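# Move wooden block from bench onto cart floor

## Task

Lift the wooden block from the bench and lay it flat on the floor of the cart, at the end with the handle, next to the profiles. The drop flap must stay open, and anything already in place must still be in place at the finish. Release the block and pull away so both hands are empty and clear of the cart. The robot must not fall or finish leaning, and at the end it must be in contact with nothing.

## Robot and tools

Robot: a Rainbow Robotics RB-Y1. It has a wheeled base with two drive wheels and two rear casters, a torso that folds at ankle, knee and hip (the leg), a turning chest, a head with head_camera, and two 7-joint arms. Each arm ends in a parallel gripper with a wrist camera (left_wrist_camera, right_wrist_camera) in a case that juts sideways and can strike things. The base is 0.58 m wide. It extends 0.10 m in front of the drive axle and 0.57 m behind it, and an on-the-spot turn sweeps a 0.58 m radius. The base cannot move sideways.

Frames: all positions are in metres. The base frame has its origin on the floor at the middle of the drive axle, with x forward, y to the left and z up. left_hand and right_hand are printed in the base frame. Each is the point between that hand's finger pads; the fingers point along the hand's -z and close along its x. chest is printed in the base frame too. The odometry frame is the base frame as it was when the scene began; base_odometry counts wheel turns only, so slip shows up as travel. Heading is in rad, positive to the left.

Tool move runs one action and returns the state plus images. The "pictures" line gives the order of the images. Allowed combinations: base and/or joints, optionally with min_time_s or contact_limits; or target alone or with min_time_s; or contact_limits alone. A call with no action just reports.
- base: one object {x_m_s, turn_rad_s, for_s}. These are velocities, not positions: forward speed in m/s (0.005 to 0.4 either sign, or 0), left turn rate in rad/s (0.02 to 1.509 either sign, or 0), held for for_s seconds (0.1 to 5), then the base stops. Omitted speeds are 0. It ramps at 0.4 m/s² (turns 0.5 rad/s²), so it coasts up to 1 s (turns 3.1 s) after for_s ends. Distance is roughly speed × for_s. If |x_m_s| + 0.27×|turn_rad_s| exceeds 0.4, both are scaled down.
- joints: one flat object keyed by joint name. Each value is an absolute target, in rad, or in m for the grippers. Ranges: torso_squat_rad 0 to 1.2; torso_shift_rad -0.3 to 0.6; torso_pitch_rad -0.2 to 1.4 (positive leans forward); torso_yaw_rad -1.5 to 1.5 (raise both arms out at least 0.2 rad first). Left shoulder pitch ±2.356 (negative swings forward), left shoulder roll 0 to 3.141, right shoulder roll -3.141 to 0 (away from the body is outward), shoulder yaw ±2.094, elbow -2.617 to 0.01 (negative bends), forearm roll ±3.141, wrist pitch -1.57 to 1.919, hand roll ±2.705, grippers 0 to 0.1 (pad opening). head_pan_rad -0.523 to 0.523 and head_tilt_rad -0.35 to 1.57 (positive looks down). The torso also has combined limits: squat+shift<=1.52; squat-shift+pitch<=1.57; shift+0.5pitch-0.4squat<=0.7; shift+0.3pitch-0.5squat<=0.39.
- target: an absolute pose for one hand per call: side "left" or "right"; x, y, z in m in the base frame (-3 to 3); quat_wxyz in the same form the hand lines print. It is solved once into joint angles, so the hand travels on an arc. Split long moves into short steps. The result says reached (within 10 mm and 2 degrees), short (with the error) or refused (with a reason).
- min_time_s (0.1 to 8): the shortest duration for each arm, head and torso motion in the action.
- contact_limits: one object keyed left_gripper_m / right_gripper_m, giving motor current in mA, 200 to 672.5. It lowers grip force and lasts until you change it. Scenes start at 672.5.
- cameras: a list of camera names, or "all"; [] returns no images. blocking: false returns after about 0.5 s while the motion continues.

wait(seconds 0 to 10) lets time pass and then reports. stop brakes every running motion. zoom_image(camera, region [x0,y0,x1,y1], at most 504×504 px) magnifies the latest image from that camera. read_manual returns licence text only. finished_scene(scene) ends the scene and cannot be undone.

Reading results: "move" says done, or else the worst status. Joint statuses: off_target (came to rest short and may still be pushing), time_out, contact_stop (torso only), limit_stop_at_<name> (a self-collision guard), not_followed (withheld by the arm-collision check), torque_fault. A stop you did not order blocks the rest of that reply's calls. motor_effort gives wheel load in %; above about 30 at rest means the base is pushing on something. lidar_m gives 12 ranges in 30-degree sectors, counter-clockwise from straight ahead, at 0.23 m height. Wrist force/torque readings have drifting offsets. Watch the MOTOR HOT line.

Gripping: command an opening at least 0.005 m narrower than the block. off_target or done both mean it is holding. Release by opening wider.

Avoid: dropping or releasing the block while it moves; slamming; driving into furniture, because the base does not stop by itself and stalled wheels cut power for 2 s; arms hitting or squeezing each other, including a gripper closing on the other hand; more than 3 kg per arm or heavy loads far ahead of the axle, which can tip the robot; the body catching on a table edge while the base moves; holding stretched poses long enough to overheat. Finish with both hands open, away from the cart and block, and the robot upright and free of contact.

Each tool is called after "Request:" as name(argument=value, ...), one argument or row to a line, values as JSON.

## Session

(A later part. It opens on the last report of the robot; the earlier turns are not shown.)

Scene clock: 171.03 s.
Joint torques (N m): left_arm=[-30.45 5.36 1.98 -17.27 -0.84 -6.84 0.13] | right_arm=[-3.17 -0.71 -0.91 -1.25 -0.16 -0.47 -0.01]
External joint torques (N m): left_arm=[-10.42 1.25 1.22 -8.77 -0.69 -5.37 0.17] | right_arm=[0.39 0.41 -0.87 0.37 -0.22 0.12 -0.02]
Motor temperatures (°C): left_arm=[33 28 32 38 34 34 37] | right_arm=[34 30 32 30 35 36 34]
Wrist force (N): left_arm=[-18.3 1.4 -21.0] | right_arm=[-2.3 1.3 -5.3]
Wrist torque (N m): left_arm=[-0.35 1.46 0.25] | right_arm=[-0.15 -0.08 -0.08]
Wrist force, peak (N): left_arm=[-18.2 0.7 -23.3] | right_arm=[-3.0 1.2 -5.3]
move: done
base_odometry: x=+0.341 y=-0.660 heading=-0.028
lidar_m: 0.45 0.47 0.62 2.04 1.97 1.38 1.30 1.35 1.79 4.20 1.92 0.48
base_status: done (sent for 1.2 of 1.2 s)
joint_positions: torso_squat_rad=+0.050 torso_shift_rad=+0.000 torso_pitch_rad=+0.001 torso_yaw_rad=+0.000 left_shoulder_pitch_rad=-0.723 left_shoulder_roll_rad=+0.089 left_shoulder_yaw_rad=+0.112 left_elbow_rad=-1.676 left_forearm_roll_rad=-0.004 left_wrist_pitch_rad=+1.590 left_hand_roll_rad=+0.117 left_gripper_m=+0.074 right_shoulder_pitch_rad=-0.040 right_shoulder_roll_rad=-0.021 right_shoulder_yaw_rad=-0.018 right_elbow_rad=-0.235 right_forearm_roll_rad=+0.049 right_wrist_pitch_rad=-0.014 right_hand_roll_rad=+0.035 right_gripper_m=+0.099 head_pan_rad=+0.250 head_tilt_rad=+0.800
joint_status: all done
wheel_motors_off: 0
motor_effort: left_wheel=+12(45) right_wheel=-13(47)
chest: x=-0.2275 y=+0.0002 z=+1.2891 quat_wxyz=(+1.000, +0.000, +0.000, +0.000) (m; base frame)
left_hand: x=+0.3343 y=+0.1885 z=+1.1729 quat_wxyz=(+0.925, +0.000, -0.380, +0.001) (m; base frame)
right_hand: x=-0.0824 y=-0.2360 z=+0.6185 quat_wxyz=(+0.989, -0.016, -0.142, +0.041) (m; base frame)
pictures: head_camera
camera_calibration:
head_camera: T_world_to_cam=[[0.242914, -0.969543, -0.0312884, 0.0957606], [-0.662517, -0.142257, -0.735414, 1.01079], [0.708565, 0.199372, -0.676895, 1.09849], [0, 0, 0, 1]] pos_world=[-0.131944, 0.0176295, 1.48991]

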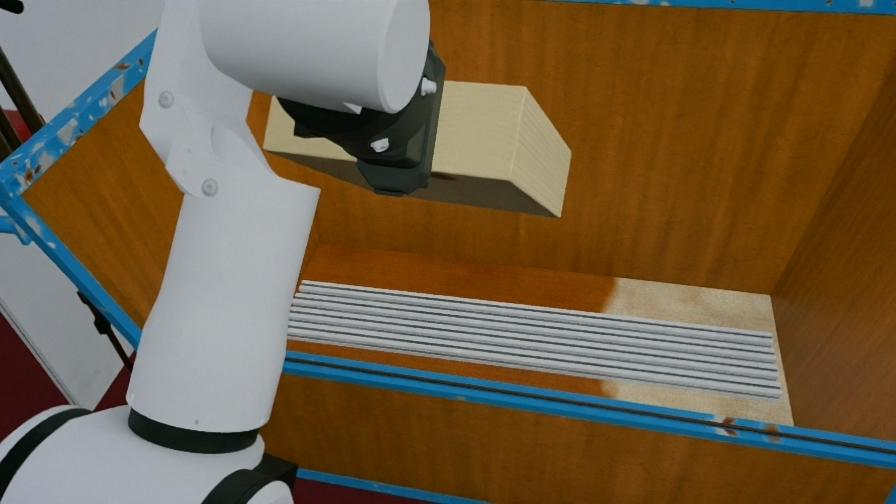

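Request:
move(
  base={"turn_rad_s": 0.05, "for_s": 0.9},
  cameras=[],
)

Request:
move(
  target={"side": "left", "x": 0.22, "y": 0.22, "z": 1.05, "quat_wxyz": [0.9659, 0, -0.2588, 0]},
  min_time_s=2,
  cameras=[],
)

Request:
move(
  target={"side": "left", "x": 0.2, "y": 0.24, "z": 1.02, "quat_wxyz": [0.924, 0, 0, 0.383]},
  min_time_s=3,
  cameras=["head_camera"],
)

Scene clock: 185.17 s.
Joint torques (N m): left_arm=[-30.55 5.37 2.14 -17.38 -0.87 -6.86 0.12] | right_arm=[-3.12 -0.59 -0.67 -1.26 -0.06 -0.5 -0.04]
External joint torques (N m): left_arm=[-10.52 1.26 1.38 -8.87 -0.72 -5.39 0.16] | right_arm=[0.45 0.54 -0.63 0.36 -0.12 0.09 -0.05]
Motor temperatures (°C): left_arm=[33 28 31 38 34 34 37] | right_arm=[34 30 32 30 35 36 34]
Wrist force (N): left_arm=[-18.3 1.5 -21.8] | right_arm=[-2.7 1.3 -4.9]
Wrist torque (N m): left_arm=[-0.27 1.42 0.28] | right_arm=[-0.15 -0.09 -0.08]
Wrist force, peak (N): left_arm=[-19.2 1.7 -22.7] | right_arm=[-2.5 1.4 -5.7]
move: done
base_odometry: x=+0.341 y=-0.660 heading=+0.016
lidar_m: 0.45 0.47 0.64 4.62 1.90 1.37 1.31 1.37 1.84 4.82 0.68 0.49
base_status: done (sent for 0.9 of 0.9 s)
joint_positions: torso_squat_rad=+0.050 torso_shift_rad=+0.000 torso_pitch_rad=+0.001 torso_yaw_rad=+0.000 left_shoulder_pitch_rad=-0.723 left_shoulder_roll_rad=+0.089 left_shoulder_yaw_rad=+0.112 left_elbow_rad=-1.676 left_forearm_roll_rad=-0.004 left_wrist_pitch_rad=+1.590 left_hand_roll_rad=+0.117 left_gripper_m=+0.074 right_shoulder_pitch_rad=-0.040 right_shoulder_roll_rad=-0.021 right_shoulder_yaw_rad=-0.018 right_elbow_rad=-0.235 right_forearm_roll_rad=+0.049 right_wrist_pitch_rad=-0.014 right_hand_roll_rad=+0.035 right_gripper_m=+0.099 head_pan_rad=+0.250 head_tilt_rad=+0.800
joint_status: not commanded
wheel_motors_off: 0
motor_effort: left_wheel=-26(42) right_wheel=+13(39)
chest: x=-0.2275 y=+0.0002 z=+1.2891 quat_wxyz=(+1.000, +0.000, +0.000, +0.000) (m; base frame)
left_hand: x=+0.3343 y=+0.1885 z=+1.1729 quat_wxyz=(+0.925, +0.000, -0.380, +0.001) (m; base frame)
right_hand: x=-0.0824 y=-0.2360 z=+0.6185 quat_wxyz=(+0.989, -0.016, -0.142, +0.041) (m; base frame)
pictures: none
No camera images: "cameras" was empty.

Scene clock: 187.50 s.
Joint torques (N m): left_arm=[-23.17 1.91 0.12 -17.13 -0.14 -5 -0.46] | right_arm=[-2.92 -0.61 -0.86 -1.25 -0.01 -0.51 -0.02]
External joint torques (N m): left_arm=[-8.43 -0.16 -0.25 -8.36 -0.12 -3.92 -0.43] | right_arm=[0.65 0.51 -0.82 0.37 -0.07 0.08 -0.03]
Motor temperatures (°C): left_arm=[33 28 31 38 34 34 37] | right_arm=[34 30 32 30 35 36 34]
Wrist force (N): left_arm=[-12.8 1.9 -26.2] | right_arm=[-2.3 1.1 -5.1]
Wrist torque (N m): left_arm=[-0.45 1.11 0.25] | right_arm=[-0.07 -0.07 -0.09]
Wrist force, peak (N): left_arm=[-15.6 1.8 -25.3] | right_arm=[-3.3 1.5 -5.3]
move: done
base_odometry: x=+0.341 y=-0.660 heading=+0.016
lidar_m: 0.46 0.47 0.64 4.60 1.90 1.37 1.31 1.38 1.85 4.80 0.66 0.48
base_status: not commanded
joint_positions: torso_squat_rad=+0.050 torso_shift_rad=+0.000 torso_pitch_rad=+0.001 torso_yaw_rad=+0.000 left_shoulder_pitch_rad=-0.319 left_shoulder_roll_rad=+0.047 left_shoulder_yaw_rad=+0.084 left_elbow_rad=-1.935 left_forearm_roll_rad=+0.025 left_wrist_pitch_rad=+1.719 left_hand_roll_rad=+0.034 left_gripper_m=+0.074 right_shoulder_pitch_rad=-0.040 right_shoulder_roll_rad=-0.021 right_shoulder_yaw_rad=-0.018 right_elbow_rad=-0.235 right_forearm_roll_rad=+0.049 right_wrist_pitch_rad=-0.014 right_hand_roll_rad=+0.035 right_gripper_m=+0.099 head_pan_rad=+0.250 head_tilt_rad=+0.800
joint_status: all done
wheel_motors_off: 0
motor_effort: left_wheel=-26(27) right_wheel=+12(15)
chest: x=-0.2275 y=+0.0002 z=+1.2891 quat_wxyz=(+1.000, +0.000, +0.000, +0.000) (m; base frame)
left_hand: x=+0.2189 y=+0.2203 z=+1.0484 quat_wxyz=(+0.967, +0.000, -0.256, +0.001) (m; base frame)
left_hand_status: reached (checked arc, planned for 2.0 s): 2 mm and 0.3 deg off.
right_hand: x=-0.0824 y=-0.2360 z=+0.6185 quat_wxyz=(+0.989, -0.016, -0.142, +0.041) (m; base frame)
pictures: none
No camera images: "cameras" was empty.

Scene clock: 190.83 s.
Joint torques (N m): left_arm=[-24.96 3.05 0.39 -13.7 -0.3 -2.09 0.24] | right_arm=[-3.33 -0.69 -0.49 -1.38 -0.08 -0.45 -0.03]
External joint torques (N m): left_arm=[-8.26 -0.1 1.21 -5.12 -0.31 -1.6 0.26] | right_arm=[0.24 0.43 -0.45 0.24 -0.14 0.14 -0.04]
Motor temperatures (°C): left_arm=[33 28 31 38 34 34 37] | right_arm=[34 30 32 30 35 36 34]
Wrist force (N): left_arm=[-3.9 5.5 -28.7] | right_arm=[-2.2 0.7 -5.6]
Wrist torque (N m): left_arm=[-0.28 0.38 0.16] | right_arm=[-0.05 -0.05 -0.13]
Wrist force, peak (N): left_arm=[-4.3 5.2 -29.6] | right_arm=[-2.8 1.5 -5.5]
move: short
base_odometry: x=+0.341 y=-0.660 heading=+0.016
lidar_m: 0.45 0.47 0.66 4.61 1.89 1.36 1.31 1.37 1.86 4.81 0.66 0.48
base_status: not commanded
joint_positions: torso_squat_rad=+0.050 torso_shift_rad=+0.000 torso_pitch_rad=+0.001 torso_yaw_rad=+0.000 left_shoulder_pitch_rad=-0.475 left_shoulder_roll_rad=+0.000 left_shoulder_yaw_rad=+0.241 left_elbow_rad=-1.694 left_forearm_roll_rad=-0.084 left_wrist_pitch_rad=+1.919 left_hand_roll_rad=+0.681 left_gripper_m=+0.074 right_shoulder_pitch_rad=-0.040 right_shoulder_roll_rad=-0.021 right_shoulder_yaw_rad=-0.018 right_elbow_rad=-0.235 right_forearm_roll_rad=+0.049 right_wrist_pitch_rad=-0.014 right_hand_roll_rad=+0.035 right_gripper_m=+0.099 head_pan_rad=+0.250 head_tilt_rad=+0.800
joint_status: all done
wheel_motors_off: 0
motor_effort: left_wheel=-27(27) right_wheel=+13(14)
chest: x=-0.2275 y=+0.0002 z=+1.2891 quat_wxyz=(+1.000, +0.000, +0.000, +0.000) (m; base frame)
left_hand: x=+0.1995 y=+0.2402 z=+1.0179 quat_wxyz=(+0.918, -0.029, -0.102, +0.381) (m; base frame)
left_hand_status: short (checked arc, as near as the solve gets, planned for 3.0 s): 2 mm and 12.2 deg off. The place is met; only the turn is off.
right_hand: x=-0.0824 y=-0.2360 z=+0.6185 quat_wxyz=(+0.989, -0.016, -0.142, +0.041) (m; base frame)
pictures: head_camera
camera_calibration:
head_camera: T_world_to_cam=[[0.242918, -0.969543, -0.031254, 0.0957341], [-0.662411, -0.142256, -0.73551, 1.01088], [0.708663, 0.199371, -0.676792, 1.09842], [0, 0, 0, 1]] pos_world=[-0.132044, 0.0176295, 1.48991]

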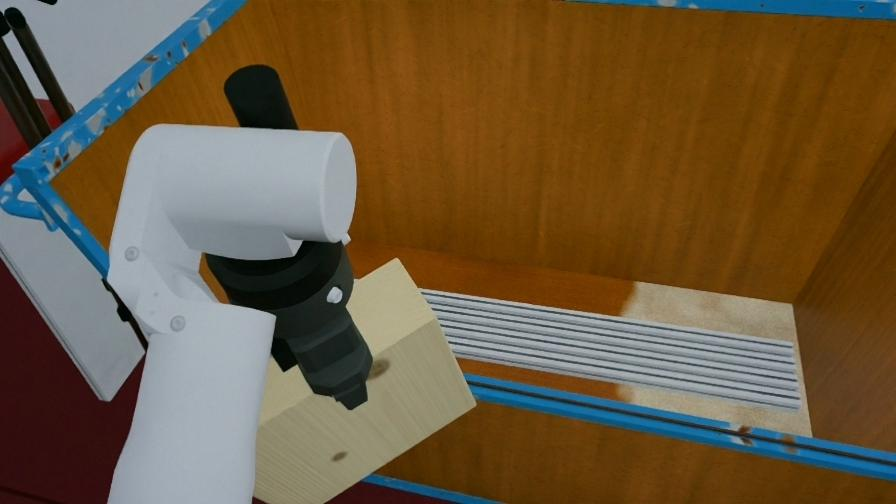

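Request:
move(
  joints={"torso_pitch_rad": 0.85, "left_shoulder_pitch_rad": -1.35, "head_tilt_rad": 0.3},
  min_time_s=4.5,
  cameras=["head_camera"],
)

Scene clock: 208.43 s.
Joint torques (N m): left_arm=[-25.53 1.01 -1.49 -13.72 0.64 -1.94 0.2] | right_arm=[18.49 0.12 -0.98 7.29 -0.32 1.06 -0.01]
External joint torques (N m): left_arm=[-8.33 0.35 0.53 -5.25 0.4 -1.49 0.2] | right_arm=[0.56 0.6 -0.61 0.73 -0.18 0.09 0.02]
Motor temperatures (°C): left_arm=[33 28 31 38 34 33 37] | right_arm=[34 30 32 30 35 36 34]
Wrist force (N): left_arm=[-1.2 8.0 -28.0] | right_arm=[2.4 0.7 -4.4]
Wrist torque (N m): left_arm=[-0.22 0.23 0.13] | right_arm=[-0.07 0.19 -0.03]
Wrist force, peak (N): left_arm=[-1.1 7.5 -29.8] | right_arm=[-2.4 1.3 -5.7]
move: done
base_odometry: x=+0.341 y=-0.660 heading=+0.016
lidar_m: 0.45 0.47 0.65 4.63 1.88 1.37 1.31 1.38 1.84 4.81 0.67 0.48
base_status: not commanded
joint_positions: torso_squat_rad=+0.050 torso_shift_rad=+0.000 torso_pitch_rad=+0.851 torso_yaw_rad=+0.000 left_shoulder_pitch_rad=-1.348 left_shoulder_roll_rad=+0.000 left_shoulder_yaw_rad=+0.241 left_elbow_rad=-1.694 left_forearm_roll_rad=-0.085 left_wrist_pitch_rad=+1.919 left_hand_roll_rad=+0.681 left_gripper_m=+0.074 right_shoulder_pitch_rad=-0.040 right_shoulder_roll_rad=-0.021 right_shoulder_yaw_rad=-0.018 right_elbow_rad=-0.235 right_forearm_roll_rad=+0.049 right_wrist_pitch_rad=-0.014 right_hand_roll_rad=+0.035 right_gripper_m=+0.099 head_pan_rad=+0.250 head_tilt_rad=+0.300
joint_status: all done
wheel_motors_off: 0
motor_effort: left_wheel=-26(27) right_wheel=+14(16)
chest: x=+0.0049 y=+0.0002 z=+1.1836 quat_wxyz=(+0.911, +0.000, +0.413, +0.000) (m; base frame)
left_hand: x=+0.4685 y=+0.0872 z=+0.8820 quat_wxyz=(+0.958, -0.092, -0.064, +0.263) (m; base frame)
right_hand: x=-0.4031 y=-0.2360 z=+0.6321 quat_wxyz=(+0.959, +0.002, +0.279, +0.044) (m; base frame)
pictures: head_camera
camera_calibration:
head_camera: T_world_to_cam=[[0.147933, -0.965724, -0.213291, 0.251232], [-0.887473, -0.034445, -0.45957, 0.799288], [0.436471, 0.257276, -0.86215, 0.990948], [0, 0, 0, 1]] pos_world=[0.239661, 0.0152055, 1.27526]

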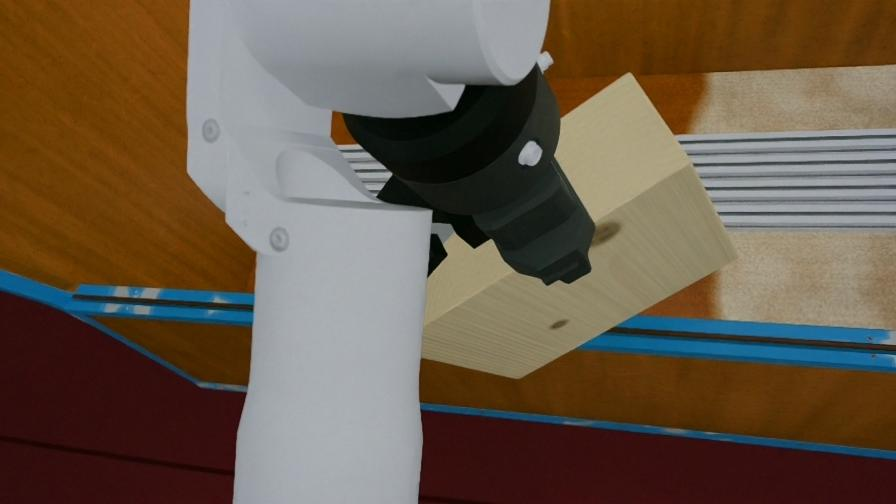

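Request:
move(
  target={"side": "left", "x": 0.42, "y": 0.25, "z": 0.95, "quat_wxyz": [0.6645, 0.2418, -0.2418, 0.6645]},
  min_time_s=4,
  cameras=["head_camera"],
)

Scene clock: 214.27 s.
Joint torques (N m): left_arm=[-18.3 2.22 -4.38 -12.75 -5.87 -3.4 0.08] | right_arm=[18.64 -0.06 -1.04 7.49 -0.34 0.98 -0.03]
External joint torques (N m): left_arm=[-5.16 2.68 -2.91 -4.91 -4.7 -2.6 0.12] | right_arm=[0.71 0.42 -0.68 0.93 -0.21 0.01 -0.01]
Motor temperatures (°C): left_arm=[33 28 31 38 34 33 37] | right_arm=[34 30 32 30 35 36 34]
Wrist force (N): left_arm=[-18.3 7.3 -20.7] | right_arm=[2.4 1.0 -4.4]
Wrist torque (N m): left_arm=[-0.23 1.42 0.34] | right_arm=[-0.08 0.19 -0.06]
Wrist force, peak (N): left_arm=[-1.3 8.3 -29.7] | right_arm=[2.8 1.0 -4.9]
move: short
base_odometry: x=+0.341 y=-0.660 heading=+0.016
lidar_m: 0.45 0.47 0.66 4.62 1.90 1.36 1.30 1.36 1.84 4.82 0.67 0.48
base_status: not commanded
joint_positions: torso_squat_rad=+0.050 torso_shift_rad=+0.000 torso_pitch_rad=+0.851 torso_yaw_rad=+0.000 left_shoulder_pitch_rad=-1.114 left_shoulder_roll_rad=-0.001 left_shoulder_yaw_rad=-0.023 left_elbow_rad=-1.981 left_forearm_roll_rad=-1.035 left_wrist_pitch_rad=+1.920 left_hand_roll_rad=+1.299 left_gripper_m=+0.074 right_shoulder_pitch_rad=-0.040 right_shoulder_roll_rad=-0.021 right_shoulder_yaw_rad=-0.018 right_elbow_rad=-0.235 right_forearm_roll_rad=+0.049 right_wrist_pitch_rad=-0.014 right_hand_roll_rad=+0.035 right_gripper_m=+0.099 head_pan_rad=+0.250 head_tilt_rad=+0.300
joint_status: all done
wheel_motors_off: 0
motor_effort: left_wheel=-26(27) right_wheel=+14(17)
chest: x=+0.0049 y=+0.0002 z=+1.1836 quat_wxyz=(+0.911, +0.000, +0.413, +0.000) (m; base frame)
left_hand: x=+0.4197 y=+0.2503 z=+0.9485 quat_wxyz=(+0.680, +0.177, -0.364, +0.611) (m; base frame)
left_hand_status: short (checked arc, as near as the solve gets, planned for 4.0 s): 2 mm and 17.1 deg off. The place is met; only the turn is off.
right_hand: x=-0.4031 y=-0.2360 z=+0.6321 quat_wxyz=(+0.959, +0.002, +0.279, +0.044) (m; base frame)
pictures: head_camera
camera_calibration:
head_camera: T_world_to_cam=[[0.147892, -0.965749, -0.213208, 0.251136], [-0.887475, -0.0344475, -0.459567, 0.799285], [0.436482, 0.257183, -0.862172, 0.990976], [0, 0, 0, 1]] pos_world=[0.239661, 0.0152057, 1.27526]

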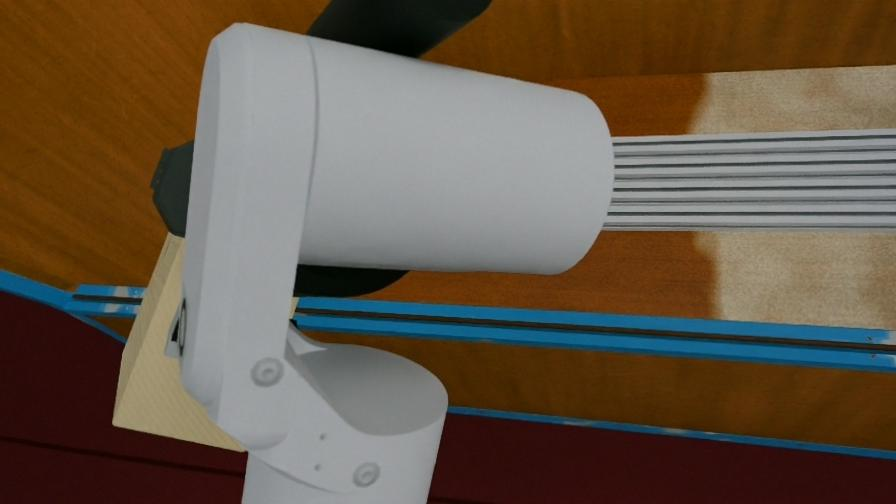

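Request:
move(
  base={"x_m_s": 0.15, "for_s": 1.13},
  cameras=[],
)

Request:
move(
  target={"side": "left", "x": 0.47, "y": 0.34, "z": 0.86, "quat_wxyz": [0.6645, 0.2418, -0.2418, 0.6645]},
  min_time_s=3,
  cameras=["head_camera", "left_wrist_camera"],
)

Scene clock: 219.93 s.
Joint torques (N m): left_arm=[-18.87 2.51 -3.73 -12.21 -5.69 -3.5 0.03] | right_arm=[18.93 0.12 -1.32 7.28 -0.22 1.02 -0.13]
External joint torques (N m): left_arm=[-5.72 2.98 -2.25 -4.37 -4.52 -2.7 0.07] | right_arm=[1 0.6 -0.95 0.72 -0.09 0.05 -0.1]
Motor temperatures (°C): left_arm=[33 28 31 38 34 33 37] | right_arm=[34 30 32 30 35 36 34]
Wrist force (N): left_arm=[-19.2 6.9 -21.1] | right_arm=[2.3 0.9 -4.4]
Wrist torque (N m): left_arm=[-0.20 1.35 0.34] | right_arm=[-0.10 0.18 -0.07]
Wrist force, peak (N): left_arm=[-20.6 4.9 -21.2] | right_arm=[2.7 0.8 -4.8]
move: done
base_odometry: x=+0.511 y=-0.657 heading=+0.016
lidar_m: 0.28 0.30 0.41 2.00 2.14 1.55 1.48 1.55 2.09 4.52 0.42 0.30
base_status: done (sent for 1.13 of 1.13 s)
joint_positions: torso_squat_rad=+0.050 torso_shift_rad=+0.000 torso_pitch_rad=+0.851 torso_yaw_rad=+0.000 left_shoulder_pitch_rad=-1.114 left_shoulder_roll_rad=-0.001 left_shoulder_yaw_rad=-0.023 left_elbow_rad=-1.981 left_forearm_roll_rad=-1.035 left_wrist_pitch_rad=+1.920 left_hand_roll_rad=+1.299 left_gripper_m=+0.074 right_shoulder_pitch_rad=-0.040 right_shoulder_roll_rad=-0.021 right_shoulder_yaw_rad=-0.018 right_elbow_rad=-0.235 right_forearm_roll_rad=+0.049 right_wrist_pitch_rad=-0.014 right_hand_roll_rad=+0.035 right_gripper_m=+0.099 head_pan_rad=+0.250 head_tilt_rad=+0.300
joint_status: not commanded
wheel_motors_off: 0
motor_effort: left_wheel=+5(41) right_wheel=-5(36)
chest: x=+0.0049 y=+0.0002 z=+1.1836 quat_wxyz=(+0.911, +0.000, +0.413, +0.000) (m; base frame)
left_hand: x=+0.4197 y=+0.2503 z=+0.9484 quat_wxyz=(+0.680, +0.177, -0.364, +0.611) (m; base frame)
right_hand: x=-0.4031 y=-0.2360 z=+0.6321 quat_wxyz=(+0.959, +0.002, +0.279, +0.044) (m; base frame)
pictures: none
No camera images: "cameras" was empty.

Scene clock: 223.27 s.
Joint torques (N m): left_arm=[-23.24 10.34 -2.56 -12.58 -5.61 -0.98 0.08] | right_arm=[18.39 0.03 -0.58 7.37 -0.16 1.04 -0.17]
External joint torques (N m): left_arm=[-6.05 4.55 -1.11 -3.78 -4.4 -0.75 0.11] | right_arm=[0.45 0.51 -0.21 0.81 -0.03 0.06 -0.14]
Motor temperatures (°C): left_arm=[33 28 31 38 34 33 37] | right_arm=[34 30 32 30 35 36 34]
Wrist force (N): left_arm=[-16.6 1.2 -23.6] | right_arm=[2.6 0.5 -4.4]
Wrist torque (N m): left_arm=[-0.59 1.25 0.33] | right_arm=[-0.02 0.22 -0.07]
Wrist force, peak (N): left_arm=[-18.7 7.7 -22.0] | right_arm=[2.6 1.0 -5.0]
move: done
base_odometry: x=+0.511 y=-0.657 heading=+0.016
lidar_m: 0.28 0.30 0.42 1.99 2.14 1.54 1.46 1.55 2.09 4.51 0.42 0.30
base_status: not commanded
joint_positions: torso_squat_rad=+0.050 torso_shift_rad=+0.000 torso_pitch_rad=+0.851 torso_yaw_rad=+0.000 left_shoulder_pitch_rad=-1.349 left_shoulder_roll_rad=+0.175 left_shoulder_yaw_rad=+0.353 left_elbow_rad=-1.367 left_forearm_roll_rad=-0.799 left_wrist_pitch_rad=+1.766 left_hand_roll_rad=+1.412 left_gripper_m=+0.074 right_shoulder_pitch_rad=-0.040 right_shoulder_roll_rad=-0.021 right_shoulder_yaw_rad=-0.018 right_elbow_rad=-0.235 right_forearm_roll_rad=+0.049 right_wrist_pitch_rad=-0.014 right_hand_roll_rad=+0.035 right_gripper_m=+0.099 head_pan_rad=+0.250 head_tilt_rad=+0.300
joint_status: all done
wheel_motors_off: 0
motor_effort: left_wheel=+4(6) right_wheel=-5(6)
chest: x=+0.0049 y=+0.0002 z=+1.1836 quat_wxyz=(+0.911, +0.000, +0.413, +0.000) (m; base frame)
left_hand: x=+0.4688 y=+0.3395 z=+0.8589 quat_wxyz=(+0.666, +0.241, -0.240, +0.664) (m; base frame)
left_hand_status: reached (checked arc, planned for 3.0 s): 2 mm and 0.2 deg off.
right_hand: x=-0.4031 y=-0.2360 z=+0.6321 quat_wxyz=(+0.959, +0.002, +0.279, +0.044) (m; base frame)
pictures: head_camera, left_wrist_camera
camera_calibration:
head_camera: T_world_to_cam=[[0.147831, -0.965776, -0.213127, 0.251012], [-0.887538, -0.034465, -0.459444, 0.799186], [0.436374, 0.257078, -0.862258, 0.990983], [0, 0, 0, 1]] pos_world=[0.239761, 0.0152059, 1.27516]
left_wrist_camera: T_world_to_cam=[[-0.0245099, 0.773177, 0.633717, -0.795786], [0.888285, -0.273978, 0.368627, -0.611], [0.458639, 0.571956, -0.680086, 0.247467], [0, 0, 0, 1]] pos_world=[0.409739, 0.306342, 0.897833]

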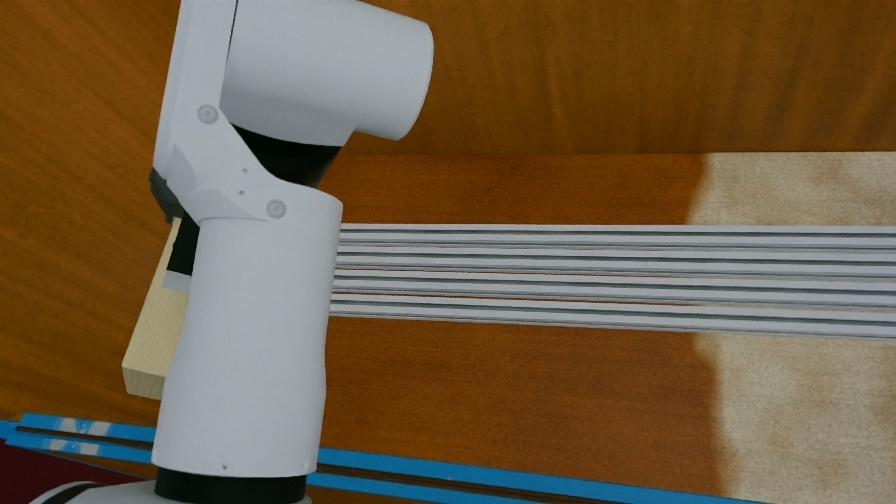

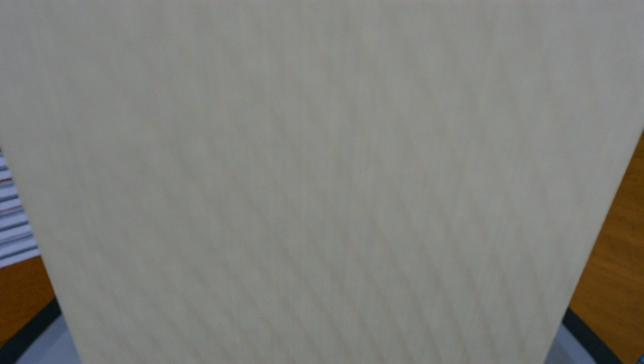

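Request:
move(
  joints={"torso_squat_rad": 0.7},
  min_time_s=4,
  cameras=["head_camera", "left_wrist_camera"],
)

Scene clock: 235.37 s.
Joint torques (N m): left_arm=[-23.08 10.55 -2.69 -12.87 -5.6 -0.94 0] | right_arm=[18.78 0.09 -1.11 7.3 -0.26 0.94 0.01]
External joint torques (N m): left_arm=[-5.89 4.76 -1.24 -4.08 -4.4 -0.71 0.04] | right_arm=[0.85 0.58 -0.74 0.74 -0.13 -0.04 0.04]
Motor temperatures (°C): left_arm=[33 28 31 38 35 33 37] | right_arm=[34 30 32 30 35 36 34]
Wrist force (N): left_arm=[-16.8 1.5 -23.8] | right_arm=[1.6 0.6 -4.5]
Wrist torque (N m): left_arm=[-0.59 1.25 0.27] | right_arm=[-0.07 0.10 -0.10]
Wrist force, peak (N): left_arm=[-16.8 0.6 -24.8] | right_arm=[2.7 0.6 -5.0]
move: done
base_odometry: x=+0.511 y=-0.657 heading=+0.016
lidar_m: 0.28 0.31 0.42 1.99 2.16 1.55 1.47 1.55 2.10 4.53 0.43 0.30
base_status: not commanded
joint_positions: torso_squat_rad=+0.700 torso_shift_rad=+0.000 torso_pitch_rad=+0.851 torso_yaw_rad=+0.000 left_shoulder_pitch_rad=-1.349 left_shoulder_roll_rad=+0.175 left_shoulder_yaw_rad=+0.353 left_elbow_rad=-1.367 left_forearm_roll_rad=-0.799 left_wrist_pitch_rad=+1.766 left_hand_roll_rad=+1.412 left_gripper_m=+0.074 right_shoulder_pitch_rad=-0.040 right_shoulder_roll_rad=-0.021 right_shoulder_yaw_rad=-0.018 right_elbow_rad=-0.235 right_forearm_roll_rad=+0.049 right_wrist_pitch_rad=-0.014 right_hand_roll_rad=+0.035 right_gripper_m=+0.099 head_pan_rad=+0.250 head_tilt_rad=+0.300
joint_status: all done
wheel_motors_off: 0
motor_effort: left_wheel=+4(6) right_wheel=-5(7)
chest: x=+0.0048 y=+0.0002 z=+1.0200 quat_wxyz=(+0.911, +0.000, +0.413, +0.000) (m; base frame)
left_hand: x=+0.4687 y=+0.3394 z=+0.6952 quat_wxyz=(+0.665, +0.241, -0.240, +0.664) (m; base frame)
right_hand: x=-0.4032 y=-0.2360 z=+0.4684 quat_wxyz=(+0.959, +0.002, +0.278, +0.044) (m; base frame)
pictures: head_camera, left_wrist_camera
camera_calibration:
head_camera: T_world_to_cam=[[0.147852, -0.965773, -0.213124, 0.216166], [-0.887476, -0.03445, -0.459564, 0.723962], [0.436493, 0.25709, -0.862194, 0.849905], [0, 0, 0, 1]] pos_world=[0.239561, 0.0152059, 1.11156]
left_wrist_camera: T_world_to_cam=[[-0.024568, 0.773195, 0.633692, -0.692076], [0.888283, -0.273928, 0.368669, -0.550649], [0.458639, 0.571956, -0.680086, 0.136251], [0, 0, 0, 1]] pos_world=[0.409639, 0.306342, 0.734233]

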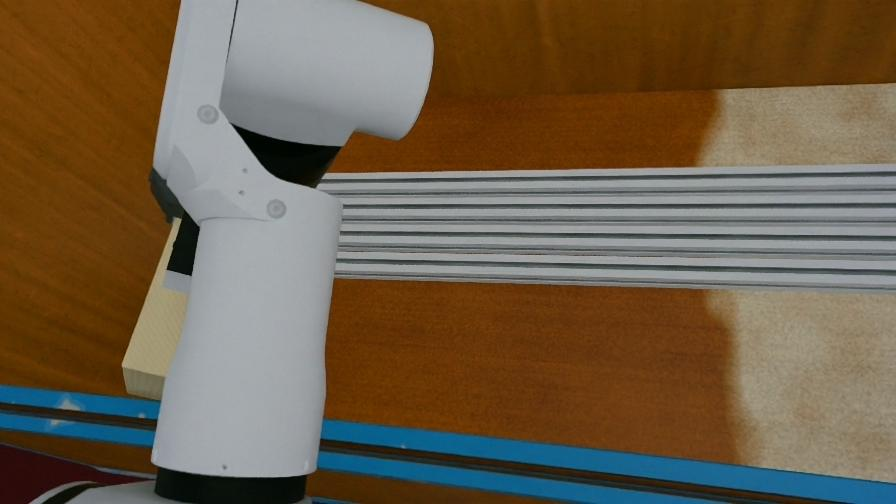

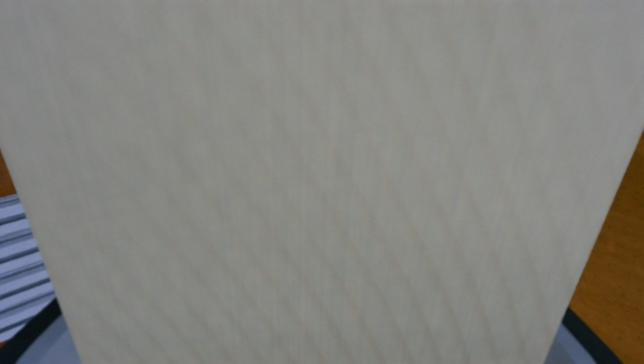

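Request:
move(
  joints={"torso_squat_rad": 0.9, "torso_shift_rad": 0.2},
  min_time_s=3,
  cameras=["head_camera"],
)

Scene clock: 242.90 s.
Joint torques (N m): left_arm=[-23.17 10.15 -2.34 -12.72 -5.6 -0.97 0.09] | right_arm=[18.49 0.22 -1.06 7.46 -0.29 1.09 0.01]
External joint torques (N m): left_arm=[-5.99 4.37 -0.89 -3.93 -4.39 -0.74 0.12] | right_arm=[0.55 0.71 -0.69 0.9 -0.16 0.11 0.04]
Motor temperatures (°C): left_arm=[33 28 31 38 35 33 37] | right_arm=[34 30 32 30 35 36 34]
Wrist force (N): left_arm=[-16.7 1.0 -24.0] | right_arm=[2.4 0.7 -4.6]
Wrist torque (N m): left_arm=[-0.54 1.27 0.29] | right_arm=[-0.05 0.18 -0.04]
Wrist force, peak (N): left_arm=[-17.5 1.7 -24.2] | right_arm=[2.8 1.1 -4.7]
move: done
base_odometry: x=+0.511 y=-0.657 heading=+0.016
lidar_m: 0.28 0.31 0.41 2.00 2.15 1.54 1.48 1.55 2.08 4.52 0.43 0.31
base_status: not commanded
joint_positions: torso_squat_rad=+0.900 torso_shift_rad=+0.200 torso_pitch_rad=+0.851 torso_yaw_rad=+0.000 left_shoulder_pitch_rad=-1.349 left_shoulder_roll_rad=+0.175 left_shoulder_yaw_rad=+0.353 left_elbow_rad=-1.367 left_forearm_roll_rad=-0.799 left_wrist_pitch_rad=+1.766 left_hand_roll_rad=+1.412 left_gripper_m=+0.074 right_shoulder_pitch_rad=-0.040 right_shoulder_roll_rad=-0.021 right_shoulder_yaw_rad=-0.018 right_elbow_rad=-0.235 right_forearm_roll_rad=+0.049 right_wrist_pitch_rad=-0.014 right_hand_roll_rad=+0.035 right_gripper_m=+0.099 head_pan_rad=+0.250 head_tilt_rad=+0.300
joint_status: all done
wheel_motors_off: 0
motor_effort: left_wheel=+4(6) right_wheel=-4(6)
chest: x=+0.0912 y=+0.0002 z=+0.9110 quat_wxyz=(+0.911, +0.000, +0.413, +0.000) (m; base frame)
left_hand: x=+0.5552 y=+0.3394 z=+0.5862 quat_wxyz=(+0.666, +0.241, -0.240, +0.664) (m; base frame)
right_hand: x=-0.3168 y=-0.2360 z=+0.3594 quat_wxyz=(+0.959, +0.002, +0.279, +0.044) (m; base frame)
pictures: head_camera
camera_calibration:
head_camera: T_world_to_cam=[[0.147843, -0.965779, -0.213104, 0.180129], [-0.887496, -0.0344626, -0.459526, 0.750604], [0.436456, 0.257066, -0.86222, 0.718207], [0, 0, 0, 1]] pos_world=[0.326061, 0.0152059, 1.00256]

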